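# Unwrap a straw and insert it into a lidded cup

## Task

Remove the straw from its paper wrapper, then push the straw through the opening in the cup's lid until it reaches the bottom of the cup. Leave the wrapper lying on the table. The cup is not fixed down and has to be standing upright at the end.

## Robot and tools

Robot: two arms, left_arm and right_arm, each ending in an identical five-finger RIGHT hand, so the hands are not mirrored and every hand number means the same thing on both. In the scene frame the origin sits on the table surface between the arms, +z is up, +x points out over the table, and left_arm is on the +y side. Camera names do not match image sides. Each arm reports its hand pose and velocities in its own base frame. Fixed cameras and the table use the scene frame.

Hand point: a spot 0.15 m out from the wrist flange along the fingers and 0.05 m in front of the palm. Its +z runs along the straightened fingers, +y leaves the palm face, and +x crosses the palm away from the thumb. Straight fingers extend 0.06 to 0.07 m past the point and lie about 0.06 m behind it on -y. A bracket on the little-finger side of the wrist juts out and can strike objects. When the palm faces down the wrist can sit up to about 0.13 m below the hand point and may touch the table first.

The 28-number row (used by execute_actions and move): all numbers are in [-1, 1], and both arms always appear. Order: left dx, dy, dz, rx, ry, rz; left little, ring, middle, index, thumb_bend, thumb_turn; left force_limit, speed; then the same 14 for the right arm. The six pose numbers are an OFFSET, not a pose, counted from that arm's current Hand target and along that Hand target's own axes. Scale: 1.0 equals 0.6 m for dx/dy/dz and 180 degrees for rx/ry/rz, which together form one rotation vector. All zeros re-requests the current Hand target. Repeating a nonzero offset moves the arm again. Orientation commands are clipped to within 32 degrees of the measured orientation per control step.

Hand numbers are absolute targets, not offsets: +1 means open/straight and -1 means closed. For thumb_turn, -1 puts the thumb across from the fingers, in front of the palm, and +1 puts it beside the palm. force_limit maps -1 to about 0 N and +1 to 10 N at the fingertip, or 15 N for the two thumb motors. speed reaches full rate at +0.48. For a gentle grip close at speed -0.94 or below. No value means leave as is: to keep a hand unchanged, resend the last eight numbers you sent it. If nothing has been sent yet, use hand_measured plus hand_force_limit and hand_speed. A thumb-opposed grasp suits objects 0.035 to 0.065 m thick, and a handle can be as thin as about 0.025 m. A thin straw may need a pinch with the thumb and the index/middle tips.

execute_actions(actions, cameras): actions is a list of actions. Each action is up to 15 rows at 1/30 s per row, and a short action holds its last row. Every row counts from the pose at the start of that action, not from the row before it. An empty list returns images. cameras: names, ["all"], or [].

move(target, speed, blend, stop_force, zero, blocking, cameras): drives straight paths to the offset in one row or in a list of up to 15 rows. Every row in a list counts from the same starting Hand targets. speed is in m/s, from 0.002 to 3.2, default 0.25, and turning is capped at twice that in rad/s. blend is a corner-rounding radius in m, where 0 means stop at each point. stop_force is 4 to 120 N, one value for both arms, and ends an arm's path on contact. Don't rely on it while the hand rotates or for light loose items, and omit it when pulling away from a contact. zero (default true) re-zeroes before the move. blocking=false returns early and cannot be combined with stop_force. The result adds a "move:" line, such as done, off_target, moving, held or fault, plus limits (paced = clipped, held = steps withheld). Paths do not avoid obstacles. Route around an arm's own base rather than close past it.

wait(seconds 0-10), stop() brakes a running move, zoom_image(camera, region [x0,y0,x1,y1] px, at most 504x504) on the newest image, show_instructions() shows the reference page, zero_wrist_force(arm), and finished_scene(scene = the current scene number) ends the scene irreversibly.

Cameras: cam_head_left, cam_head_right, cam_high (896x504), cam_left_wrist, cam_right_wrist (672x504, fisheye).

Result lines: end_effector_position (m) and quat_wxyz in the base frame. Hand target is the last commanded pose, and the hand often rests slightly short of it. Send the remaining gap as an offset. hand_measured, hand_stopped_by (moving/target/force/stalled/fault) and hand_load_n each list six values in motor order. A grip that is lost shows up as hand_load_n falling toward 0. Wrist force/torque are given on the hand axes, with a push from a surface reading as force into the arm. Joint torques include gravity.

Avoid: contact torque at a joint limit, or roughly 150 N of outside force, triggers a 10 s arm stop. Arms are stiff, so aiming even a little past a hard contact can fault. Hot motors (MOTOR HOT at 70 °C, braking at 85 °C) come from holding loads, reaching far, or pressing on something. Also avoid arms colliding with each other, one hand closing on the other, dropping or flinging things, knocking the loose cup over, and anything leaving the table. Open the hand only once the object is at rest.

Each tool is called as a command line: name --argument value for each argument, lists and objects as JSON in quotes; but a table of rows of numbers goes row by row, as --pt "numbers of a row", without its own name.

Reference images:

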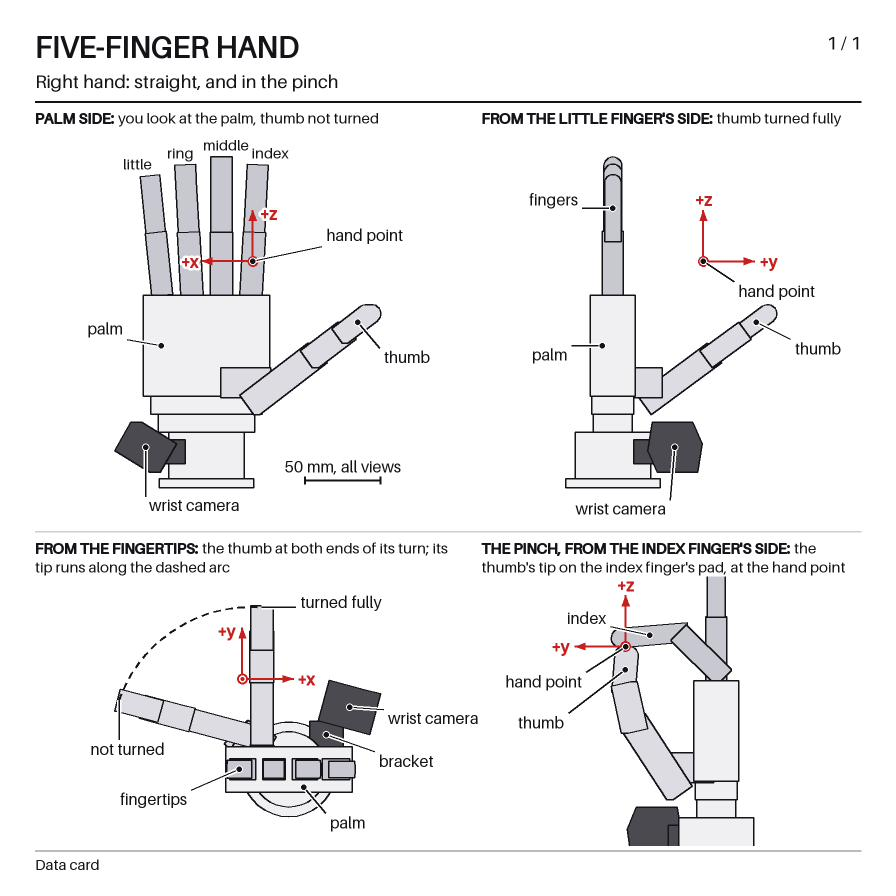

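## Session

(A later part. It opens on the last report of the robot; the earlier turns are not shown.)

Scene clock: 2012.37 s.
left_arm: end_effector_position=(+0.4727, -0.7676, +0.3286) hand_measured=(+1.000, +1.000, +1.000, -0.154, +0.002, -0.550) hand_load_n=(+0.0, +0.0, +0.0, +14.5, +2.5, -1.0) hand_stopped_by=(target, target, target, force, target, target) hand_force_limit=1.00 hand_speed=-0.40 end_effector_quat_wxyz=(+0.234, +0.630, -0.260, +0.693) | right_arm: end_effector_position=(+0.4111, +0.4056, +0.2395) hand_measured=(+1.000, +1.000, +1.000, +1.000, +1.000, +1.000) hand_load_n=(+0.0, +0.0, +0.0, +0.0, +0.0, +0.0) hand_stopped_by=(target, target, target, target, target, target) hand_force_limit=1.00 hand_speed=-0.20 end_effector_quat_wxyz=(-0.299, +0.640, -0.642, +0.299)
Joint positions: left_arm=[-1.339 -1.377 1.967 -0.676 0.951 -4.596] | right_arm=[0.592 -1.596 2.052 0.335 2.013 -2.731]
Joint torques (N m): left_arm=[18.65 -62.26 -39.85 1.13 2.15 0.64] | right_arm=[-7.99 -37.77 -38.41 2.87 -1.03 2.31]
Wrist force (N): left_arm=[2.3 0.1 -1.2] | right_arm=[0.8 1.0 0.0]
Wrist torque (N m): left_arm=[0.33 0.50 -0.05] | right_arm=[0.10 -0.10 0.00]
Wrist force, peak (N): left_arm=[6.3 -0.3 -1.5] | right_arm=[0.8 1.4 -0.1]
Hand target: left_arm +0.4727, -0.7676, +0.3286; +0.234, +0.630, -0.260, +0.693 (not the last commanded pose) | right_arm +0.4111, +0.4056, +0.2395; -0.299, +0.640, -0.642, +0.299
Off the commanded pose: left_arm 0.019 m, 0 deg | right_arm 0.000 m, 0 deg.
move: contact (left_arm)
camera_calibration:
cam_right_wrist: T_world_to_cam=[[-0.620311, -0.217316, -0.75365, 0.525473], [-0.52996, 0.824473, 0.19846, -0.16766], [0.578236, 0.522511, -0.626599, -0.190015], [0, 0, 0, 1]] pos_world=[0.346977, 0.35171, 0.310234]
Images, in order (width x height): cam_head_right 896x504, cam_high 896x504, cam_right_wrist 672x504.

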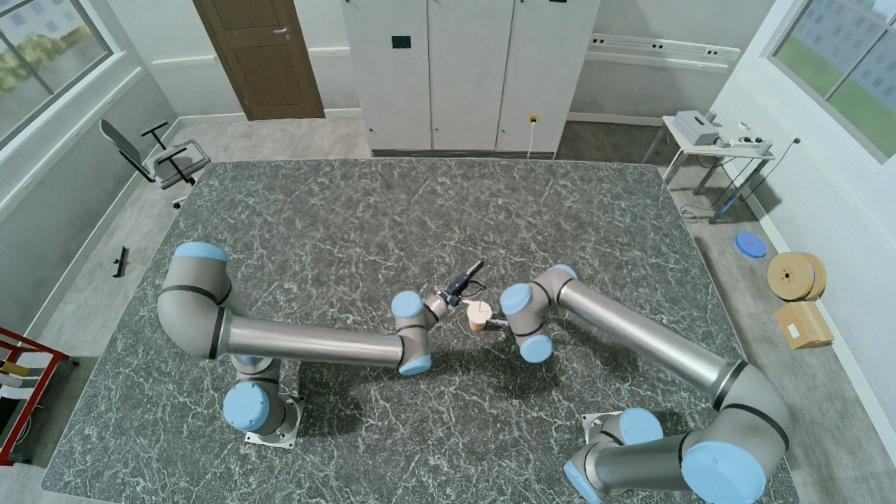

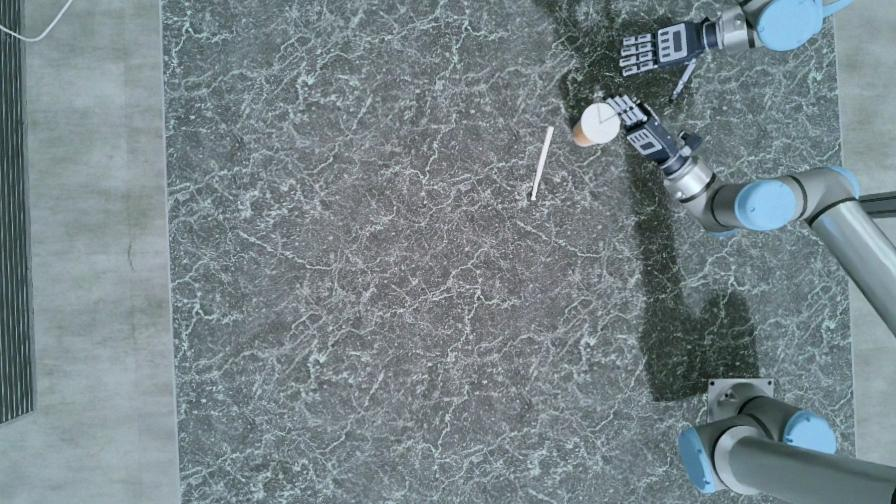

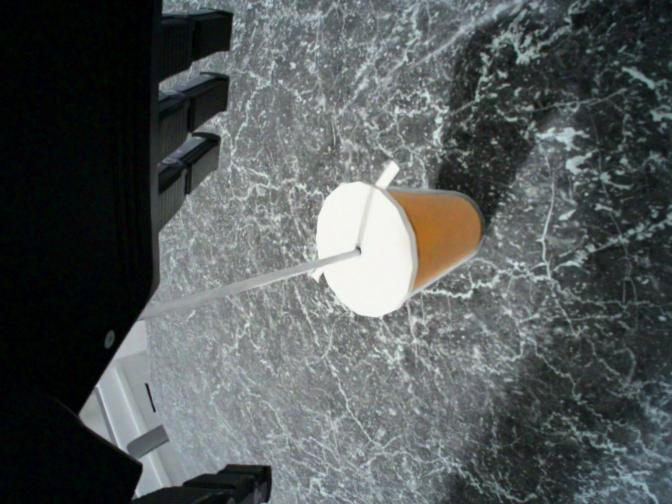

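move --target '[0.0018,0.0021,0.0002,0,0,0,1,1,1,-0.5,0.0,-0.55,1.0,-0.4,0,0,0,0,0,0,1,1,1,1,1,1,1.0,-0.2]' --speed 0.02

move --target '[-0.0332,0.0022,-0.0024,0,0,0,1,1,1,-0.5,0.0,-0.55,1.0,-0.4,0,0,0,0,0,0,1,1,1,1,1,1,1.0,-0.2]' --speed 0.012 --stop_force 4 --cameras '["cam_right_wrist", "cam_high", "cam_head_right"]'

zoom_image --camera "cam_right_wrist" --region '[331, 231, 387, 273]'

zoom_image --camera "cam_high" --region '[585, 110, 615, 140]'

zoom_image --camera "cam_right_wrist" --region '[120, 220, 400, 330]'

Scene clock: 2047.03 s.
left_arm: end_effector_position=(+0.4719, -0.7686, +0.3295) hand_measured=(+1.000, +1.000, +1.000, -0.154, +0.002, -0.550) hand_load_n=(+0.0, +0.0, +0.0, +14.5, +3.0, +0.0) hand_stopped_by=(target, target, target, force, target, target) hand_force_limit=1.00 hand_speed=-0.40 end_effector_quat_wxyz=(+0.234, +0.630, -0.260, +0.693) | right_arm: end_effector_position=(+0.4111, +0.4056, +0.2395) hand_measured=(+1.000, +1.000, +1.000, +1.000, +1.000, +1.000) hand_load_n=(+0.0, +0.0, +0.0, +0.0, +0.0, -0.5) hand_stopped_by=(target, target, target, target, target, target) hand_force_limit=1.00 hand_speed=-0.20 end_effector_quat_wxyz=(-0.299, +0.640, -0.642, +0.299)
Joint positions: left_arm=[-1.341 -1.377 1.965 -0.674 0.949 -4.596] | right_arm=[0.592 -1.596 2.052 0.335 2.013 -2.731]
Joint torques (N m): left_arm=[-17.25 -64.96 -42.19 0.16 -2.74 1.52] | right_arm=[-8.25 -38.75 -38.25 2.77 -1.16 2.07]
Wrist force (N): left_arm=[-1.2 -0.1 -2.0] | right_arm=[0.5 1.3 0.1]
Wrist torque (N m): left_arm=[0.30 0.42 -0.04] | right_arm=[0.14 -0.05 -0.01]
Wrist force, peak (N): left_arm=[3.4 -0.2 -1.7] | right_arm=[0.9 1.4 -0.1]
Hand target: left_arm +0.4719, -0.7686, +0.3296; +0.234, +0.630, -0.260, +0.693 | right_arm +0.4111, +0.4056, +0.2395; -0.299, +0.640, -0.642, +0.299
Off the commanded pose: left_arm 0.000 m, 0 deg | right_arm 0.000 m, 0 deg.
move: done

Scene clock: 2048.37 s.
left_arm: end_effector_position=(+0.4719, -0.7687, +0.3284) hand_measured=(+1.000, +1.000, +1.000, -0.154, +0.002, -0.550) hand_load_n=(+0.0, +0.0, +0.0, +14.5, +2.5, -0.5) hand_stopped_by=(target, target, target, force, target, target) hand_force_limit=1.00 hand_speed=-0.40 end_effector_quat_wxyz=(+0.234, +0.630, -0.260, +0.693) | right_arm: end_effector_position=(+0.4111, +0.4056, +0.2395) hand_measured=(+1.000, +1.000, +1.000, +1.000, +1.000, +1.000) hand_load_n=(+0.0, +0.0, +0.0, +0.0, +0.0, +0.0) hand_stopped_by=(target, target, target, target, target, target) hand_force_limit=1.00 hand_speed=-0.20 end_effector_quat_wxyz=(-0.299, +0.640, -0.642, +0.299)
Joint positions: left_arm=[-1.341 -1.376 1.966 -0.677 0.949 -4.596] | right_arm=[0.592 -1.596 2.052 0.335 2.013 -2.731]
Joint torques (N m): left_arm=[-14.05 -61.56 -39.55 1.39 -2.33 1.36] | right_arm=[-9.95 -38.22 -38.73 2.89 -1.04 1.97]
Wrist force (N): left_arm=[2.8 -0.5 -1.6] | right_arm=[0.7 1.0 -0.1]
Wrist torque (N m): left_arm=[0.26 0.43 -0.03] | right_arm=[0.12 -0.07 -0.01]
Wrist force, peak (N): left_arm=[6.0 -0.7 -1.3] | right_arm=[1.1 1.3 0.0]
Hand target: left_arm +0.4719, -0.7687, +0.3284; +0.234, +0.630, -0.260, +0.693 (not the last commanded pose) | right_arm +0.4111, +0.4056, +0.2395; -0.299, +0.640, -0.642, +0.299
Off the commanded pose: left_arm 0.019 m, 0 deg | right_arm 0.000 m, 0 deg.
move: contact (left_arm)
camera_calibration:
cam_right_wrist: T_world_to_cam=[[-0.620311, -0.217316, -0.75365, 0.525473], [-0.52996, 0.824473, 0.19846, -0.16766], [0.578236, 0.522511, -0.626599, -0.190015], [0, 0, 0, 1]] pos_world=[0.346977, 0.35171, 0.310234]
Images, in order (width x height): cam_head_right 896x504, cam_high 896x504, cam_right_wrist 672x504.

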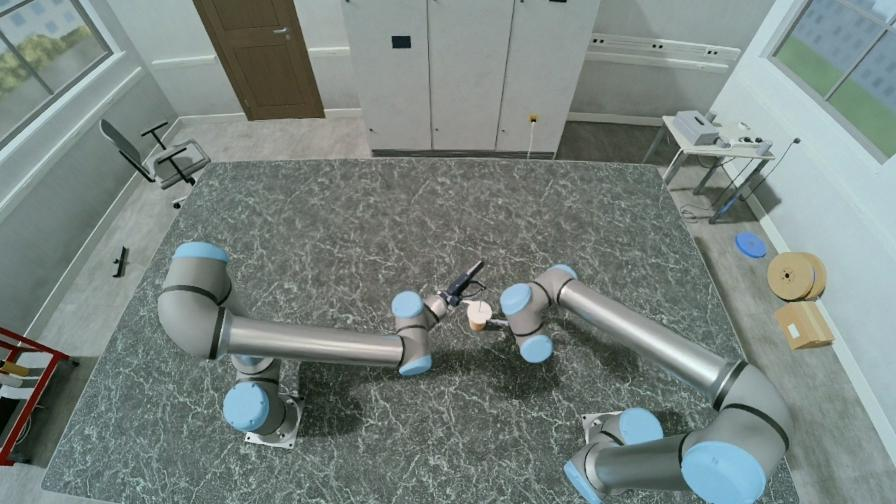

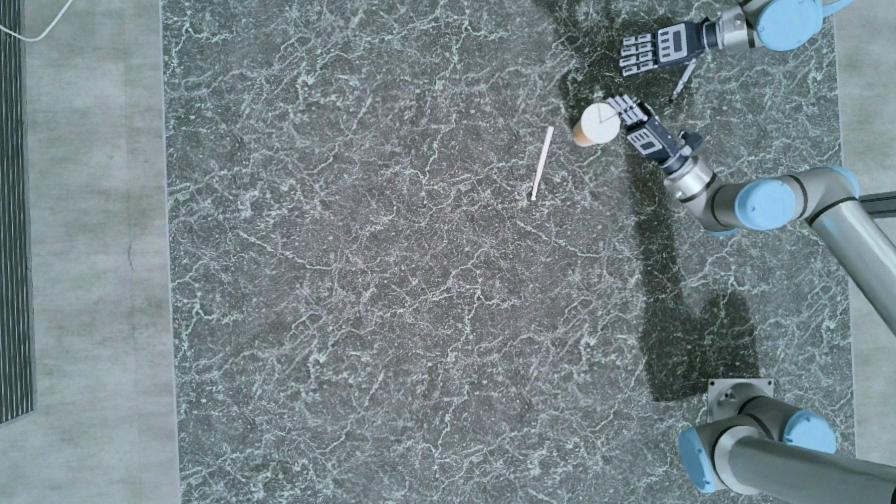

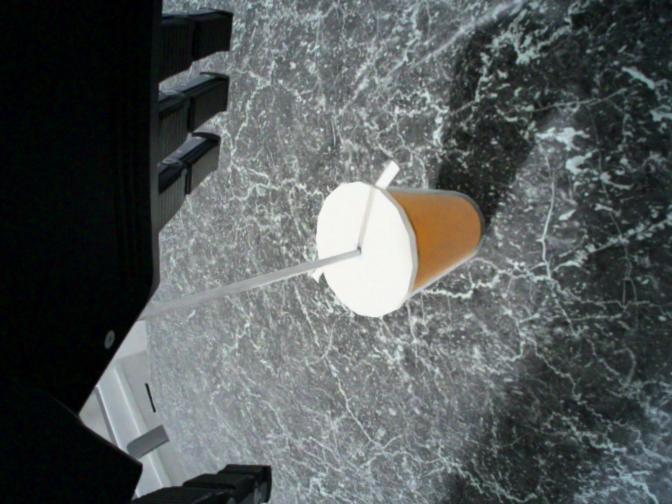

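Scaled by 9.000 from the camera's 672x504 image, which has a finer 960x720 frame.

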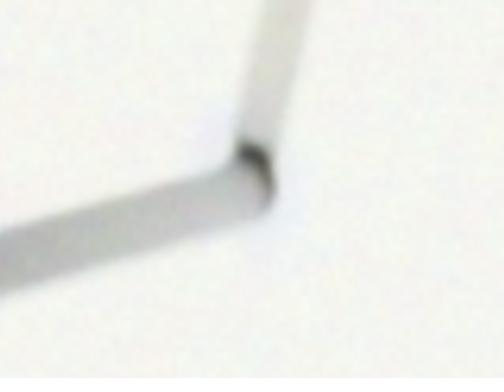

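Scaled by 16.800 from the camera's 896x504 image, which has a finer 1280x720 frame.

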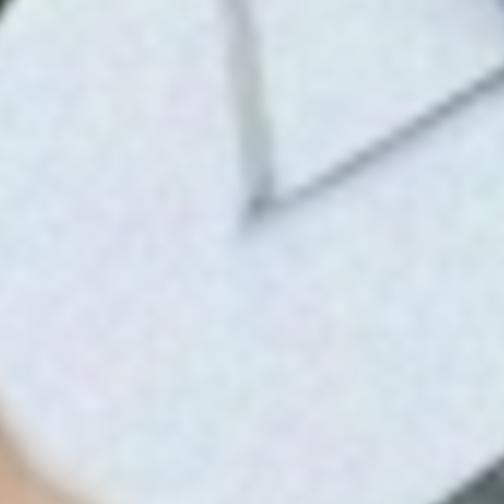

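Scaled by 1.800 from the camera's 672x504 image, which has a finer 960x720 frame.

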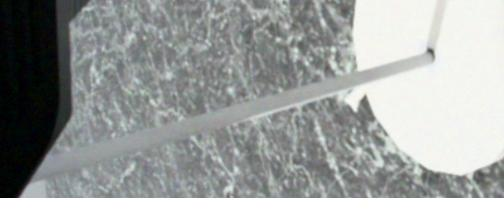

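move --target '[0.0025,0.0005,0.0016,0,0,0,1,1,1,-0.5,0.0,-0.55,1.0,-0.4,0,0,0,0,0,0,1,1,1,1,1,1,1.0,-0.2]' --speed 0.02

move --target '[-0.0332,0.0022,-0.0024,0,0,0,1,1,1,-0.5,0.0,-0.55,1.0,-0.4,0,0,0,0,0,0,1,1,1,1,1,1,1.0,-0.2]' --speed 0.012 --stop_force 4 --cameras '["cam_right_wrist", "cam_high", "cam_head_right"]'

zoom_image --camera "cam_right_wrist" --region '[331, 231, 387, 273]'

zoom_image --camera "cam_high" --region '[585, 110, 615, 140]'

Scene clock: 2073.90 s.
left_arm: end_effector_position=(+0.4722, -0.7695, +0.3299) hand_measured=(+1.000, +1.000, +1.000, -0.154, +0.002, -0.550) hand_load_n=(+0.0, +0.0, +0.0, +14.5, +3.0, +0.0) hand_stopped_by=(target, target, target, force, target, target) hand_force_limit=1.00 hand_speed=-0.40 end_effector_quat_wxyz=(+0.234, +0.630, -0.260, +0.693) | right_arm: end_effector_position=(+0.4111, +0.4056, +0.2395) hand_measured=(+1.000, +1.000, +1.000, +1.000, +1.000, +1.000) hand_load_n=(+0.0, +0.0, +0.0, +0.0, +0.0, +0.0) hand_stopped_by=(target, target, target, target, target, target) hand_force_limit=1.00 hand_speed=-0.20 end_effector_quat_wxyz=(-0.299, +0.640, -0.642, +0.299)
Joint positions: left_arm=[-1.34 -1.376 1.963 -0.674 0.949 -4.596] | right_arm=[0.592 -1.596 2.052 0.335 2.013 -2.731]
Joint torques (N m): left_arm=[20.31 -65.76 -42.04 0.42 2.24 -0.11] | right_arm=[-8.65 -37.29 -38.5 2.84 -1.16 2.08]
Wrist force (N): left_arm=[-1.4 0.1 -1.8] | right_arm=[0.8 1.1 0.2]
Wrist torque (N m): left_arm=[0.31 0.45 -0.05] | right_arm=[0.11 -0.10 0.00]
Wrist force, peak (N): left_arm=[3.4 -0.5 -1.4] | right_arm=[1.0 1.2 -0.1]
Hand target: left_arm +0.4723, -0.7695, +0.3299; +0.234, +0.630, -0.260, +0.693 | right_arm +0.4111, +0.4056, +0.2395; -0.299, +0.640, -0.642, +0.299
Off the commanded pose: left_arm 0.000 m, 0 deg | right_arm 0.000 m, 0 deg.
move: done

Scene clock: 2075.87 s.
left_arm: end_effector_position=(+0.4723, -0.7695, +0.3221) hand_measured=(+1.000, +1.000, +1.000, -0.154, +0.002, -0.550) hand_load_n=(+0.0, +0.0, +0.0, +14.5, +3.0, +1.0) hand_stopped_by=(target, target, target, force, target, target) hand_force_limit=1.00 hand_speed=-0.40 end_effector_quat_wxyz=(+0.234, +0.630, -0.260, +0.693) | right_arm: end_effector_position=(+0.4111, +0.4056, +0.2395) hand_measured=(+1.000, +1.000, +1.000, +1.000, +1.000, +1.000) hand_load_n=(+0.0, +0.0, +0.0, +0.0, +0.0, +0.0) hand_stopped_by=(target, target, target, target, target, target) hand_force_limit=1.00 hand_speed=-0.20 end_effector_quat_wxyz=(-0.299, +0.640, -0.642, +0.299)
Joint positions: left_arm=[-1.34 -1.368 1.97 -0.688 0.949 -4.596] | right_arm=[0.592 -1.596 2.052 0.335 2.013 -2.731]
Joint torques (N m): left_arm=[19.23 -67.18 -44.26 -0.78 1.6 -1.02] | right_arm=[-7.81 -36.9 -38.72 2.71 -1.04 1.92]
Wrist force (N): left_arm=[-4.3 0.1 -1.8] | right_arm=[0.9 1.1 0.0]
Wrist torque (N m): left_arm=[0.26 0.40 -0.04] | right_arm=[0.12 -0.10 0.01]
Wrist force, peak (N): left_arm=[-4.7 0.7 -1.9] | right_arm=[0.9 1.4 -0.1]
Hand target: left_arm +0.4723, -0.7695, +0.3221; +0.234, +0.630, -0.260, +0.693 (not the last commanded pose) | right_arm +0.4111, +0.4056, +0.2395; -0.299, +0.640, -0.642, +0.299
Off the commanded pose: left_arm 0.012 m, 0 deg | right_arm 0.000 m, 0 deg.
move: contact (left_arm)
camera_calibration:
cam_right_wrist: T_world_to_cam=[[-0.620311, -0.217316, -0.75365, 0.525473], [-0.52996, 0.824473, 0.19846, -0.16766], [0.578236, 0.522511, -0.626599, -0.190015], [0, 0, 0, 1]] pos_world=[0.346977, 0.35171, 0.310234]
Images, in order (width x height): cam_head_right 896x504, cam_high 896x504, cam_right_wrist 672x504.

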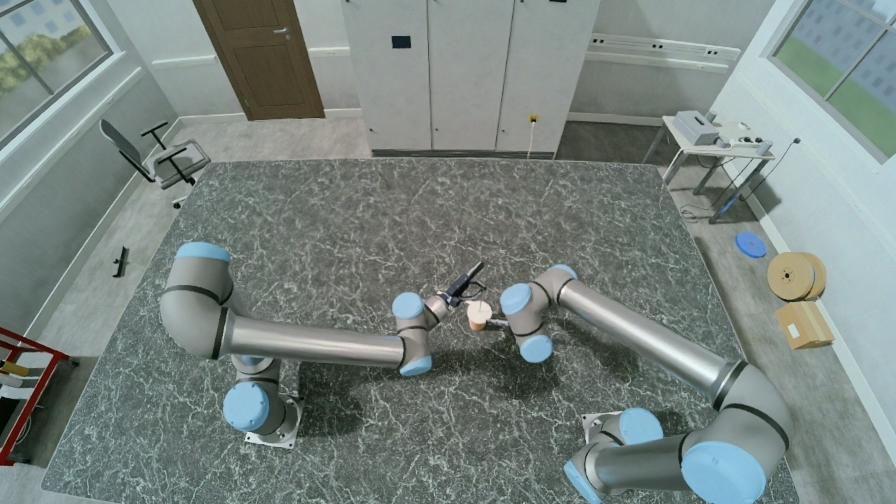

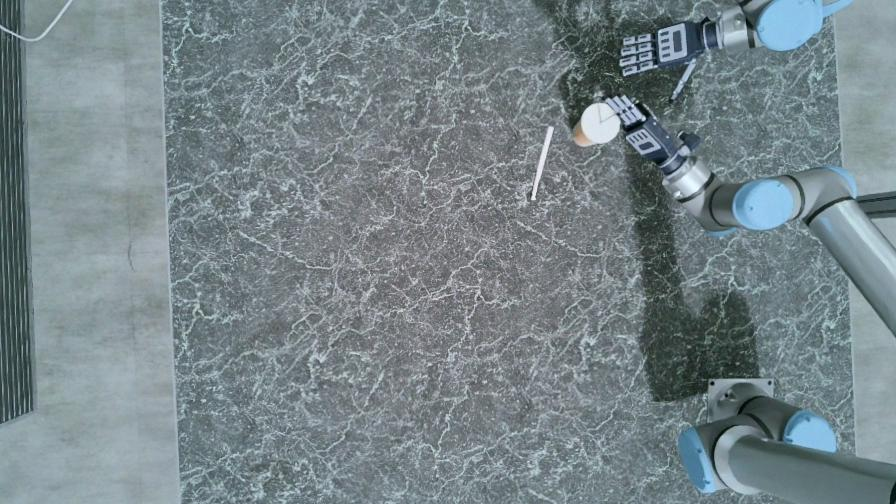

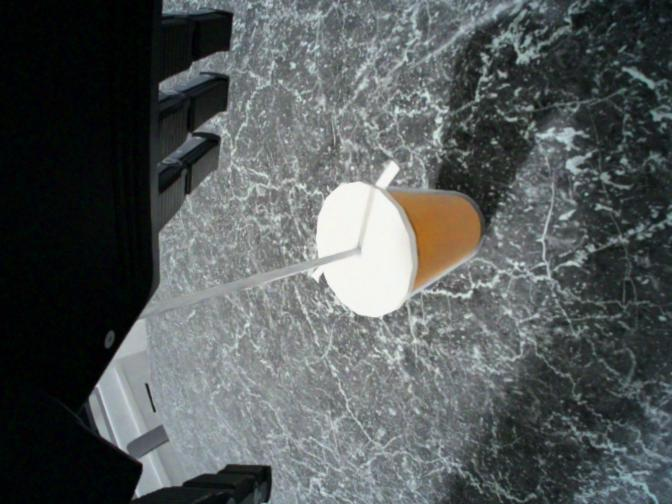

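Scaled by 9.000 from the camera's 672x504 image, which has a finer 960x720 frame.

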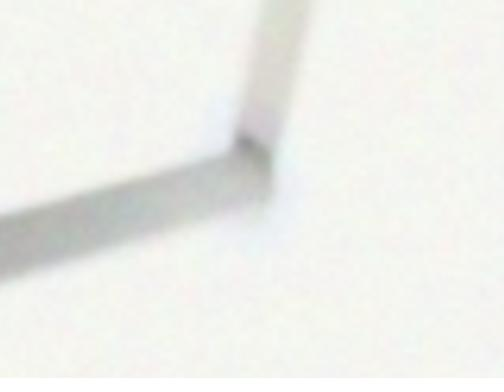

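Scaled by 16.800 from the camera's 896x504 image, which has a finer 1280x720 frame.

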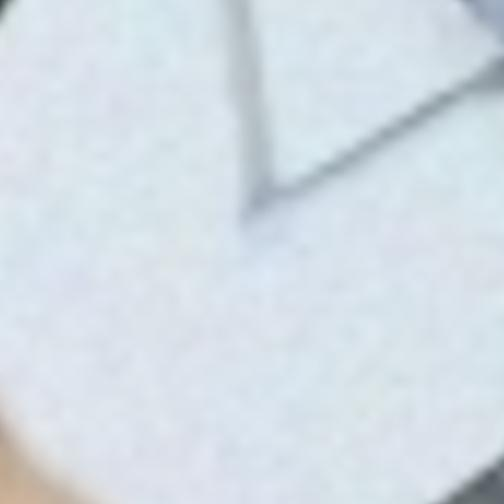

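move --target '[-0.0498,0.0033,-0.0036,0,0,0,1,1,1,-0.5,0.0,-0.55,1.0,-0.4,0,0,0,0,0,0,1,1,1,1,1,1,1.0,-0.2]' --speed 0.02 --stop_force 7 --cameras '["cam_right_wrist", "cam_head_right"]'

zoom_image --camera "cam_right_wrist" --region '[331, 231, 387, 273]'

zoom_image --camera "cam_right_wrist" --region '[120, 150, 440, 330]'

Scene clock: 2091.47 s.
left_arm: end_effector_position=(+0.4723, -0.7696, +0.3215) hand_measured=(+1.000, +1.000, +1.000, -0.154, +0.002, -0.550) hand_load_n=(+0.0, +0.0, +0.0, +14.5, +3.0, +1.0) hand_stopped_by=(target, target, target, force, target, target) hand_force_limit=1.00 hand_speed=-0.40 end_effector_quat_wxyz=(+0.234, +0.630, -0.260, +0.693) | right_arm: end_effector_position=(+0.4111, +0.4056, +0.2395) hand_measured=(+1.000, +1.000, +1.000, +1.000, +1.000, +1.000) hand_load_n=(+0.0, +0.0, +0.0, +0.0, +0.0, -0.5) hand_stopped_by=(target, target, target, target, target, target) hand_force_limit=1.00 hand_speed=-0.20 end_effector_quat_wxyz=(-0.299, +0.640, -0.642, +0.299)
Joint positions: left_arm=[-1.34 -1.368 1.97 -0.69 0.949 -4.596] | right_arm=[0.592 -1.596 2.052 0.335 2.013 -2.731]
Joint torques (N m): left_arm=[20.5 -68.97 -45.46 -0.96 1.49 -0.44] | right_arm=[-7.53 -36.21 -38.19 2.8 -1.17 1.91]
Wrist force (N): left_arm=[-5.8 -0.2 -1.7] | right_arm=[0.5 1.0 0.1]
Wrist torque (N m): left_arm=[0.18 0.38 -0.05] | right_arm=[0.10 -0.04 -0.02]
Wrist force, peak (N): left_arm=[-6.2 0.3 -2.1] | right_arm=[0.8 1.5 -0.1]
Hand target: left_arm +0.4723, -0.7696, +0.3215; +0.234, +0.630, -0.260, +0.693 (not the last commanded pose) | right_arm +0.4111, +0.4056, +0.2395; -0.299, +0.640, -0.642, +0.299
Off the commanded pose: left_arm 0.029 m, 0 deg | right_arm 0.000 m, 0 deg.
move: contact (left_arm)
camera_calibration:
cam_right_wrist: T_world_to_cam=[[-0.620311, -0.217316, -0.75365, 0.525473], [-0.52996, 0.824473, 0.19846, -0.16766], [0.578236, 0.522511, -0.626599, -0.190015], [0, 0, 0, 1]] pos_world=[0.346977, 0.35171, 0.310234]
Images, in order (width x height): cam_head_right 896x504, cam_right_wrist 672x504.

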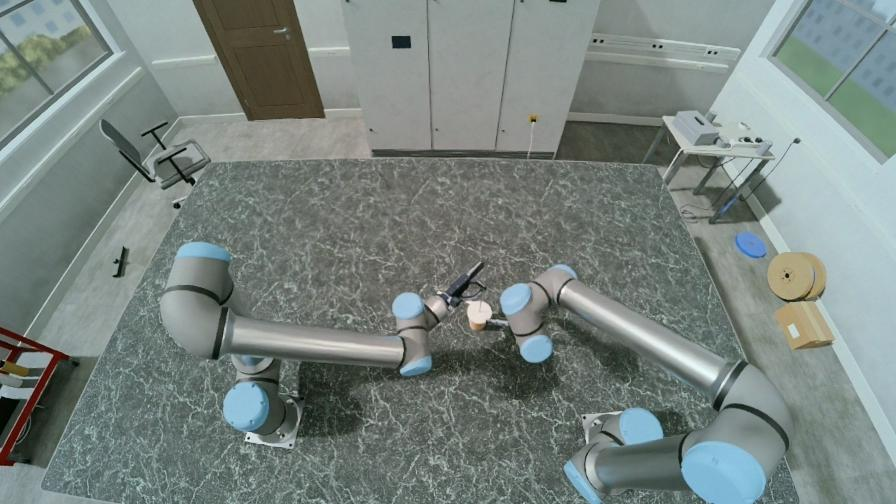

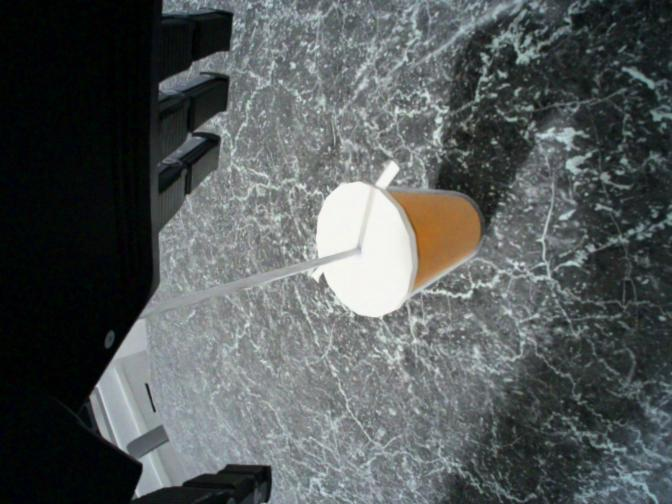

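Scaled by 9.000 from the camera's 672x504 image, which has a finer 960x720 frame.

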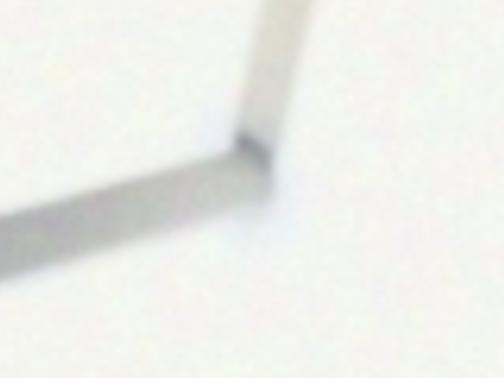

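Scaled by 1.575 from the camera's 672x504 image, which has a finer 960x720 frame.

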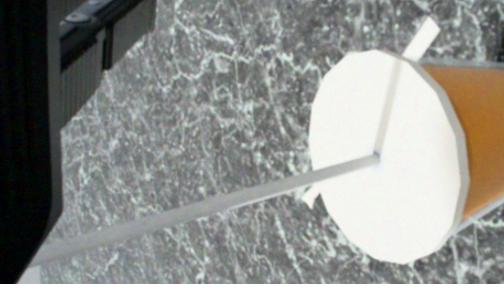

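move --target '[-0.0664,0.0044,-0.0048,0,0,0,1,1,1,-0.5,0.0,-0.55,1.0,-0.4,0,0,0,0,0,0,1,1,1,1,1,1,1.0,-0.2]' --speed 0.02 --stop_force 12 --cameras '["cam_right_wrist", "cam_head_right"]'

zoom_image --camera "cam_right_wrist" --region '[331, 231, 387, 273]'

zoom_image --camera "cam_right_wrist" --region '[120, 150, 440, 330]'

Scene clock: 2128.10 s.
left_arm: end_effector_position=(+0.4722, -0.7696, +0.2815) hand_measured=(+1.000, +1.000, +1.000, -0.154, +0.002, -0.550) hand_load_n=(+0.0, +0.0, +0.0, +15.0, +2.5, -0.5) hand_stopped_by=(target, target, target, force, target, target) hand_force_limit=1.00 hand_speed=-0.40 end_effector_quat_wxyz=(+0.234, +0.630, -0.260, +0.693) | right_arm: end_effector_position=(+0.4111, +0.4056, +0.2395) hand_measured=(+1.000, +1.000, +1.000, +1.000, +1.000, +1.000) hand_load_n=(+0.0, +0.0, +0.0, +0.0, +0.0, -0.5) hand_stopped_by=(target, target, target, target, target, target) hand_force_limit=1.00 hand_speed=-0.20 end_effector_quat_wxyz=(-0.299, +0.640, -0.642, +0.299)
Joint positions: left_arm=[-1.34 -1.325 2.003 -0.764 0.949 -4.596] | right_arm=[0.592 -1.596 2.052 0.335 2.013 -2.731]
Joint torques (N m): left_arm=[-15.22 -37.52 -24.58 -3.79 -1.79 1.13] | right_arm=[-6.9 -35.01 -39.02 2.87 -1.02 1.92]
Wrist force (N): left_arm=[2.5 -0.2 -1.0] | right_arm=[0.8 1.1 0.0]
Wrist torque (N m): left_arm=[0.30 0.49 -0.05] | right_arm=[0.12 -0.10 0.01]
Wrist force, peak (N): left_arm=[-6.4 0.5 -2.0] | right_arm=[0.9 1.4 -0.2]
Hand target: left_arm +0.4722, -0.7696, +0.2815; +0.234, +0.630, -0.260, +0.693 | right_arm +0.4111, +0.4056, +0.2395; -0.299, +0.640, -0.642, +0.299
Off the commanded pose: left_arm 0.000 m, 0 deg | right_arm 0.000 m, 0 deg.
move: done
camera_calibration:
cam_right_wrist: T_world_to_cam=[[-0.620311, -0.217316, -0.75365, 0.525473], [-0.52996, 0.824473, 0.19846, -0.16766], [0.578236, 0.522511, -0.626599, -0.190015], [0, 0, 0, 1]] pos_world=[0.346977, 0.35171, 0.310234]
Images, in order (width x height): cam_head_right 896x504, cam_right_wrist 672x504.

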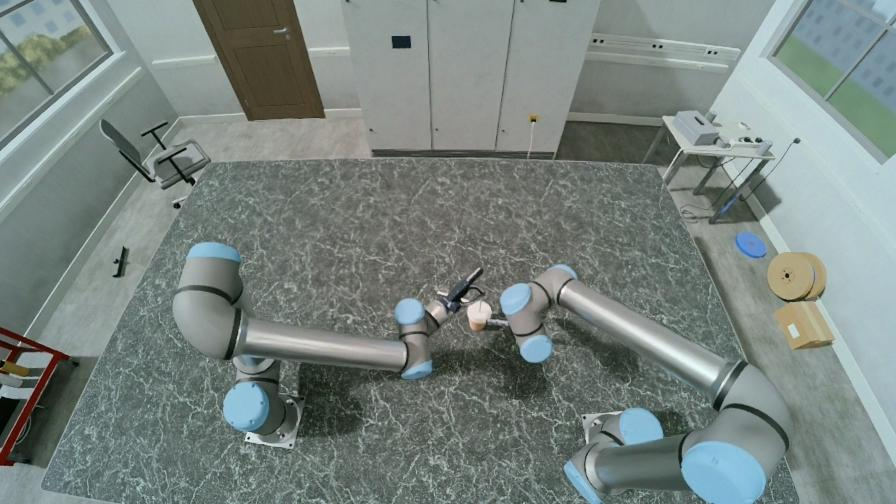

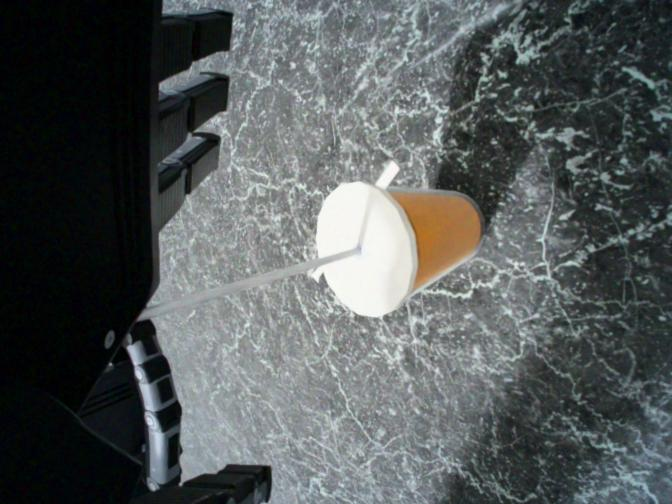

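Scaled by 9.000 from the camera's 672x504 image, which has a finer 960x720 frame.

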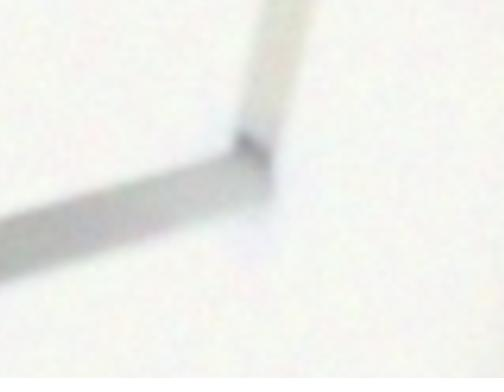

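Scaled by 1.575 from the camera's 672x504 image, which has a finer 960x720 frame.

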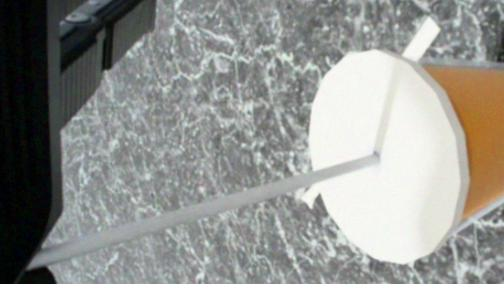

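zoom_image --camera "cam_head_right" --region '[450, 270, 513, 330]'

move --target '[-0.0664,0.0044,-0.0048,0,0,0,1,1,1,-0.5,0.0,-0.55,1.0,-0.4,0,0,0,0,0,0,1,1,1,1,1,1,1.0,-0.2]' --speed 0.03 --stop_force 6 --cameras '["cam_right_wrist", "cam_head_right", "cam_left_wrist"]'

zoom_image --camera "cam_head_right" --region '[450, 270, 513, 330]'

Scaled by 8.000 from the camera's 896x504 image, which has a finer 1280x720 frame.

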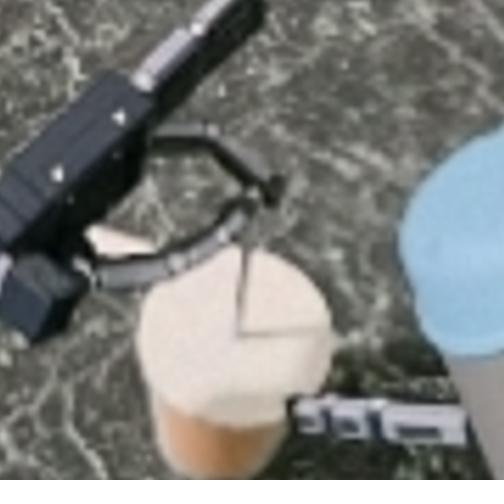

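Scene clock: 2146.70 s.
left_arm: end_effector_position=(+0.4721, -0.7695, +0.2414) hand_measured=(+1.000, +1.000, +1.000, -0.154, +0.002, -0.550) hand_load_n=(+0.0, +0.0, +0.0, +14.5, +2.5, +0.0) hand_stopped_by=(target, target, target, force, target, target) hand_force_limit=1.00 hand_speed=-0.40 end_effector_quat_wxyz=(+0.234, +0.630, -0.260, +0.693) | right_arm: end_effector_position=(+0.4111, +0.4056, +0.2395) hand_measured=(+1.000, +1.000, +1.000, +1.000, +1.000, +1.000) hand_load_n=(+0.0, +0.0, +0.0, -0.5, +0.0, +0.0) hand_stopped_by=(target, target, target, target, target, target) hand_force_limit=1.00 hand_speed=-0.20 end_effector_quat_wxyz=(-0.299, +0.640, -0.642, +0.299)
Joint positions: left_arm=[-1.341 -1.277 2.03 -0.839 0.949 -4.596] | right_arm=[0.592 -1.596 2.052 0.335 2.013 -2.731]
Joint torques (N m): left_arm=[-15.09 -38.8 -22.86 -3.63 -1.94 1.05] | right_arm=[-6.98 -33.66 -38.58 2.93 -1.11 1.82]
Wrist force (N): left_arm=[3.7 -0.3 -1.1] | right_arm=[0.9 1.0 -0.1]
Wrist torque (N m): left_arm=[0.35 0.43 -0.04] | right_arm=[0.11 -0.11 0.01]
Wrist force, peak (N): left_arm=[4.1 -0.3 -0.8] | right_arm=[1.0 1.4 0.1]
Hand target: left_arm +0.4721, -0.7695, +0.2414; +0.234, +0.630, -0.260, +0.693 | right_arm +0.4111, +0.4056, +0.2395; -0.299, +0.640, -0.642, +0.299
Off the commanded pose: left_arm 0.000 m, 0 deg | right_arm 0.000 m, 0 deg.
move: done
camera_calibration:
cam_left_wrist: T_world_to_cam=[[-0.654294, -0.737404, 0.167733, -0.29842], [-0.459867, 0.211886, -0.862338, 0.581267], [0.600351, -0.641358, -0.477743, -0.546988], [0, 0, 0, 1]] pos_world=[0.400436, -0.694033, 0.289984]
cam_right_wrist: T_world_to_cam=[[-0.620311, -0.217316, -0.75365, 0.525473], [-0.52996, 0.824473, 0.19846, -0.16766], [0.578236, 0.522511, -0.626599, -0.190015], [0, 0, 0, 1]] pos_world=[0.346977, 0.35171, 0.310234]
Images, in order (width x height): cam_head_right 896x504, cam_left_wrist 672x504, cam_right_wrist 672x504.

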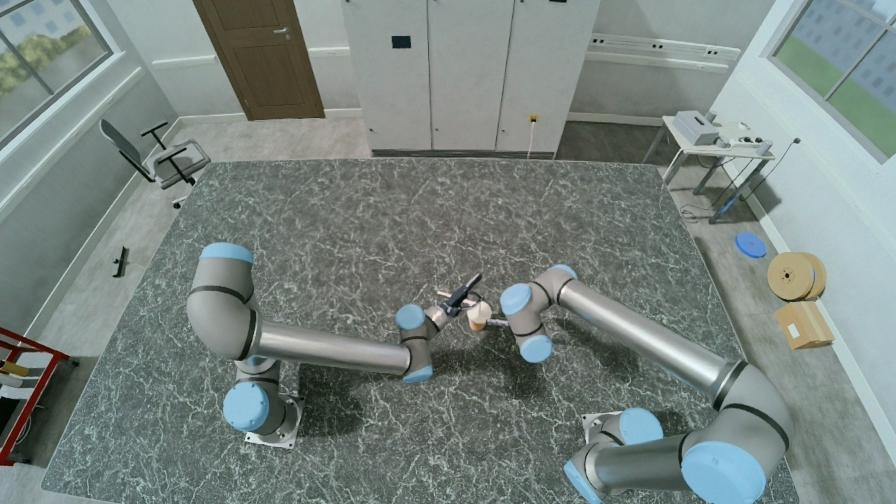

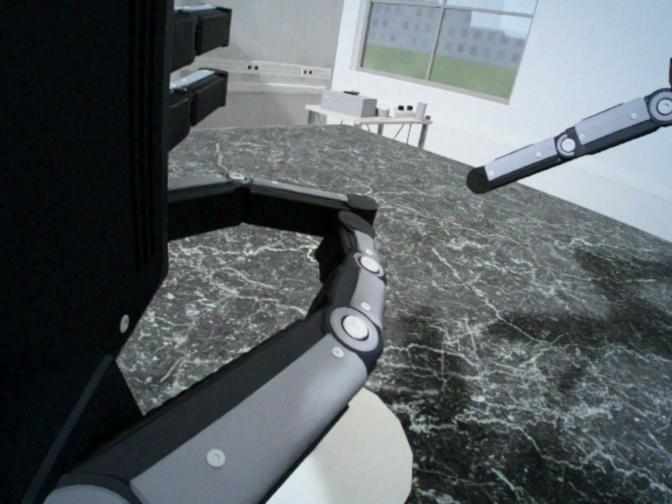

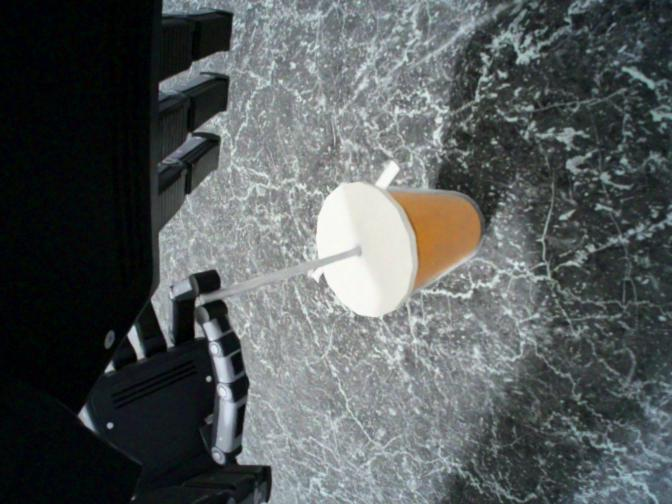

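Scaled by 8.000 from the camera's 896x504 image, which has a finer 1280x720 frame.

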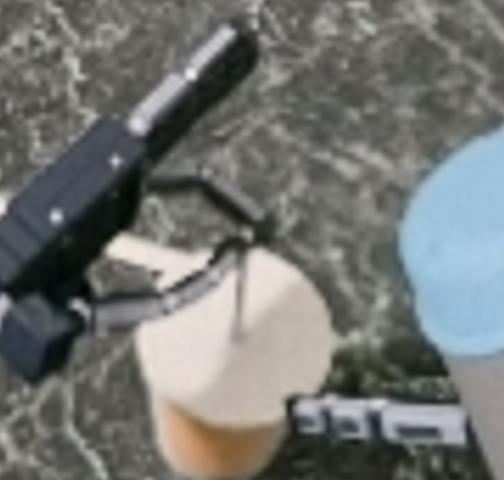

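move --target '[-0.0747,0.005,-0.0054,0,0,0,1,1,1,-0.5,0.0,-0.55,1.0,-0.4,0,0,0,0,0,0,1,1,1,1,1,1,1.0,-0.2]' --speed 0.02 --stop_force 4 --cameras '["cam_right_wrist", "cam_head_right"]'

zoom_image --camera "cam_right_wrist" --region '[180, 180, 404, 348]'

zoom_image --camera "cam_head_right" --region '[450, 270, 513, 330]'

Scene clock: 2172.43 s.
left_arm: end_effector_position=(+0.4721, -0.7696, +0.2075) hand_measured=(+1.000, +1.000, +1.000, -0.154, +0.000, -0.550) hand_load_n=(+0.0, +0.0, +0.0, +15.0, +2.0, -2.0) hand_stopped_by=(target, target, target, force, target, target) hand_force_limit=1.00 hand_speed=-0.40 end_effector_quat_wxyz=(+0.234, +0.630, -0.260, +0.693) | right_arm: end_effector_position=(+0.4111, +0.4056, +0.2395) hand_measured=(+1.000, +1.000, +1.000, +1.000, +1.000, +1.000) hand_load_n=(+0.0, +0.0, +0.0, +0.0, +0.0, +0.0) hand_stopped_by=(target, target, target, target, target, target) hand_force_limit=1.00 hand_speed=-0.20 end_effector_quat_wxyz=(-0.299, +0.640, -0.642, +0.299)
Joint positions: left_arm=[-1.341 -1.234 2.049 -0.902 0.949 -4.596] | right_arm=[0.592 -1.596 2.052 0.335 2.013 -2.731]
Joint torques (N m): left_arm=[-9.45 -71.06 -36.62 -0.39 -1.5 -1.07] | right_arm=[-6.56 -33.93 -38.48 2.8 -1.17 1.69]
Wrist force (N): left_arm=[-1.6 0.5 0.1] | right_arm=[0.9 0.9 -0.1]
Wrist torque (N m): left_arm=[0.32 0.35 -0.01] | right_arm=[0.11 -0.11 0.01]
Wrist force, peak (N): left_arm=[9.4 -0.8 -0.8] | right_arm=[0.9 1.3 -0.2]
Hand target: left_arm +0.4721, -0.7695, +0.2075; +0.234, +0.630, -0.260, +0.693 (not the last commanded pose) | right_arm +0.4111, +0.4056, +0.2395; -0.299, +0.640, -0.642, +0.299
Off the commanded pose: left_arm 0.011 m, 0 deg | right_arm 0.000 m, 0 deg.
move: contact (left_arm)
camera_calibration:
cam_right_wrist: T_world_to_cam=[[-0.620311, -0.217316, -0.75365, 0.525473], [-0.52996, 0.824473, 0.19846, -0.16766], [0.578236, 0.522511, -0.626599, -0.190015], [0, 0, 0, 1]] pos_world=[0.346977, 0.35171, 0.310234]
Images, in order (width x height): cam_head_right 896x504, cam_right_wrist 672x504.

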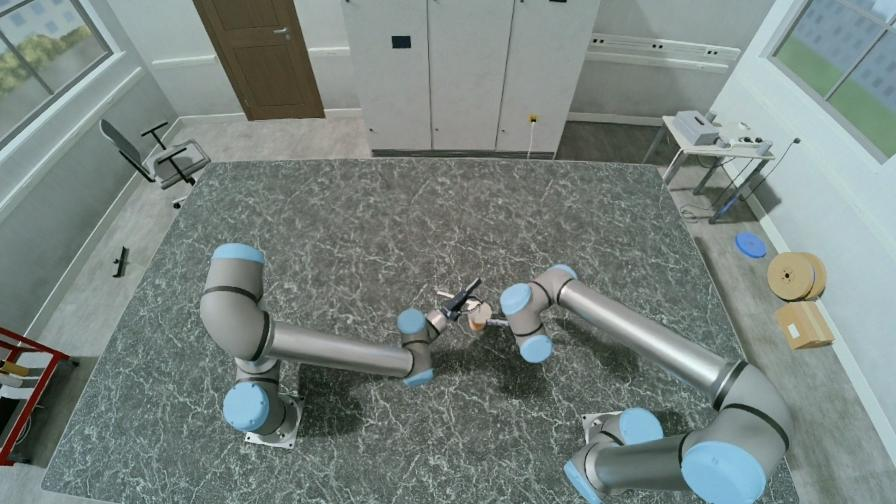

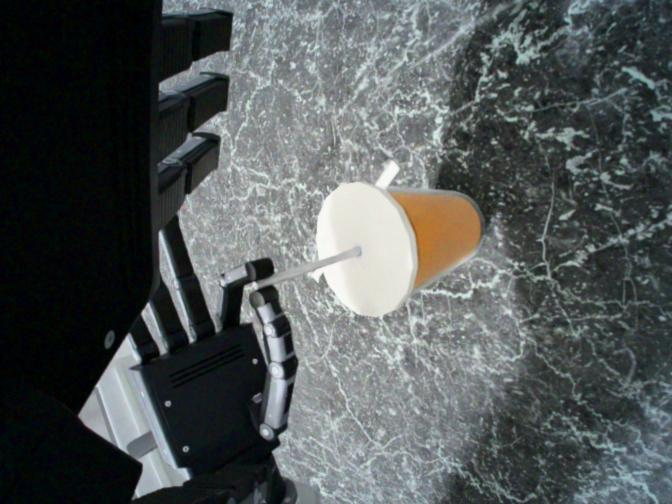

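Scaled by 2.250 from the camera's 672x504 image, which has a finer 960x720 frame.

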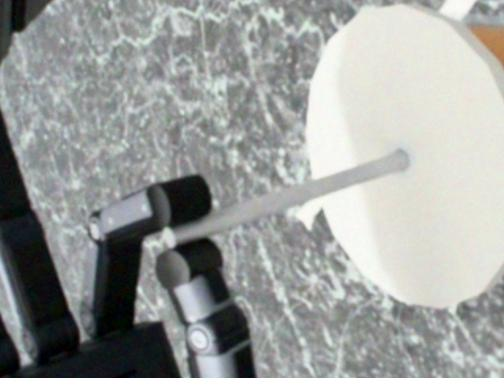

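Scaled by 8.000 from the camera's 896x504 image, which has a finer 1280x720 frame.

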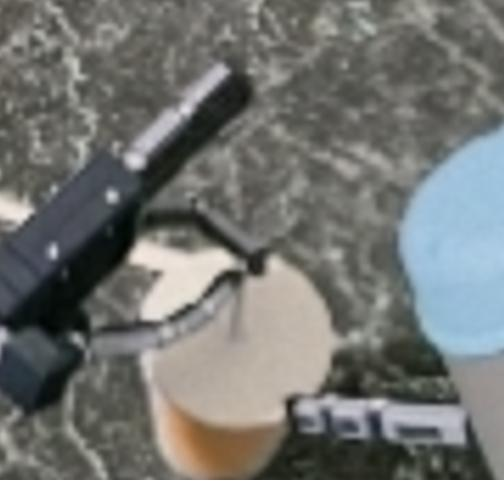

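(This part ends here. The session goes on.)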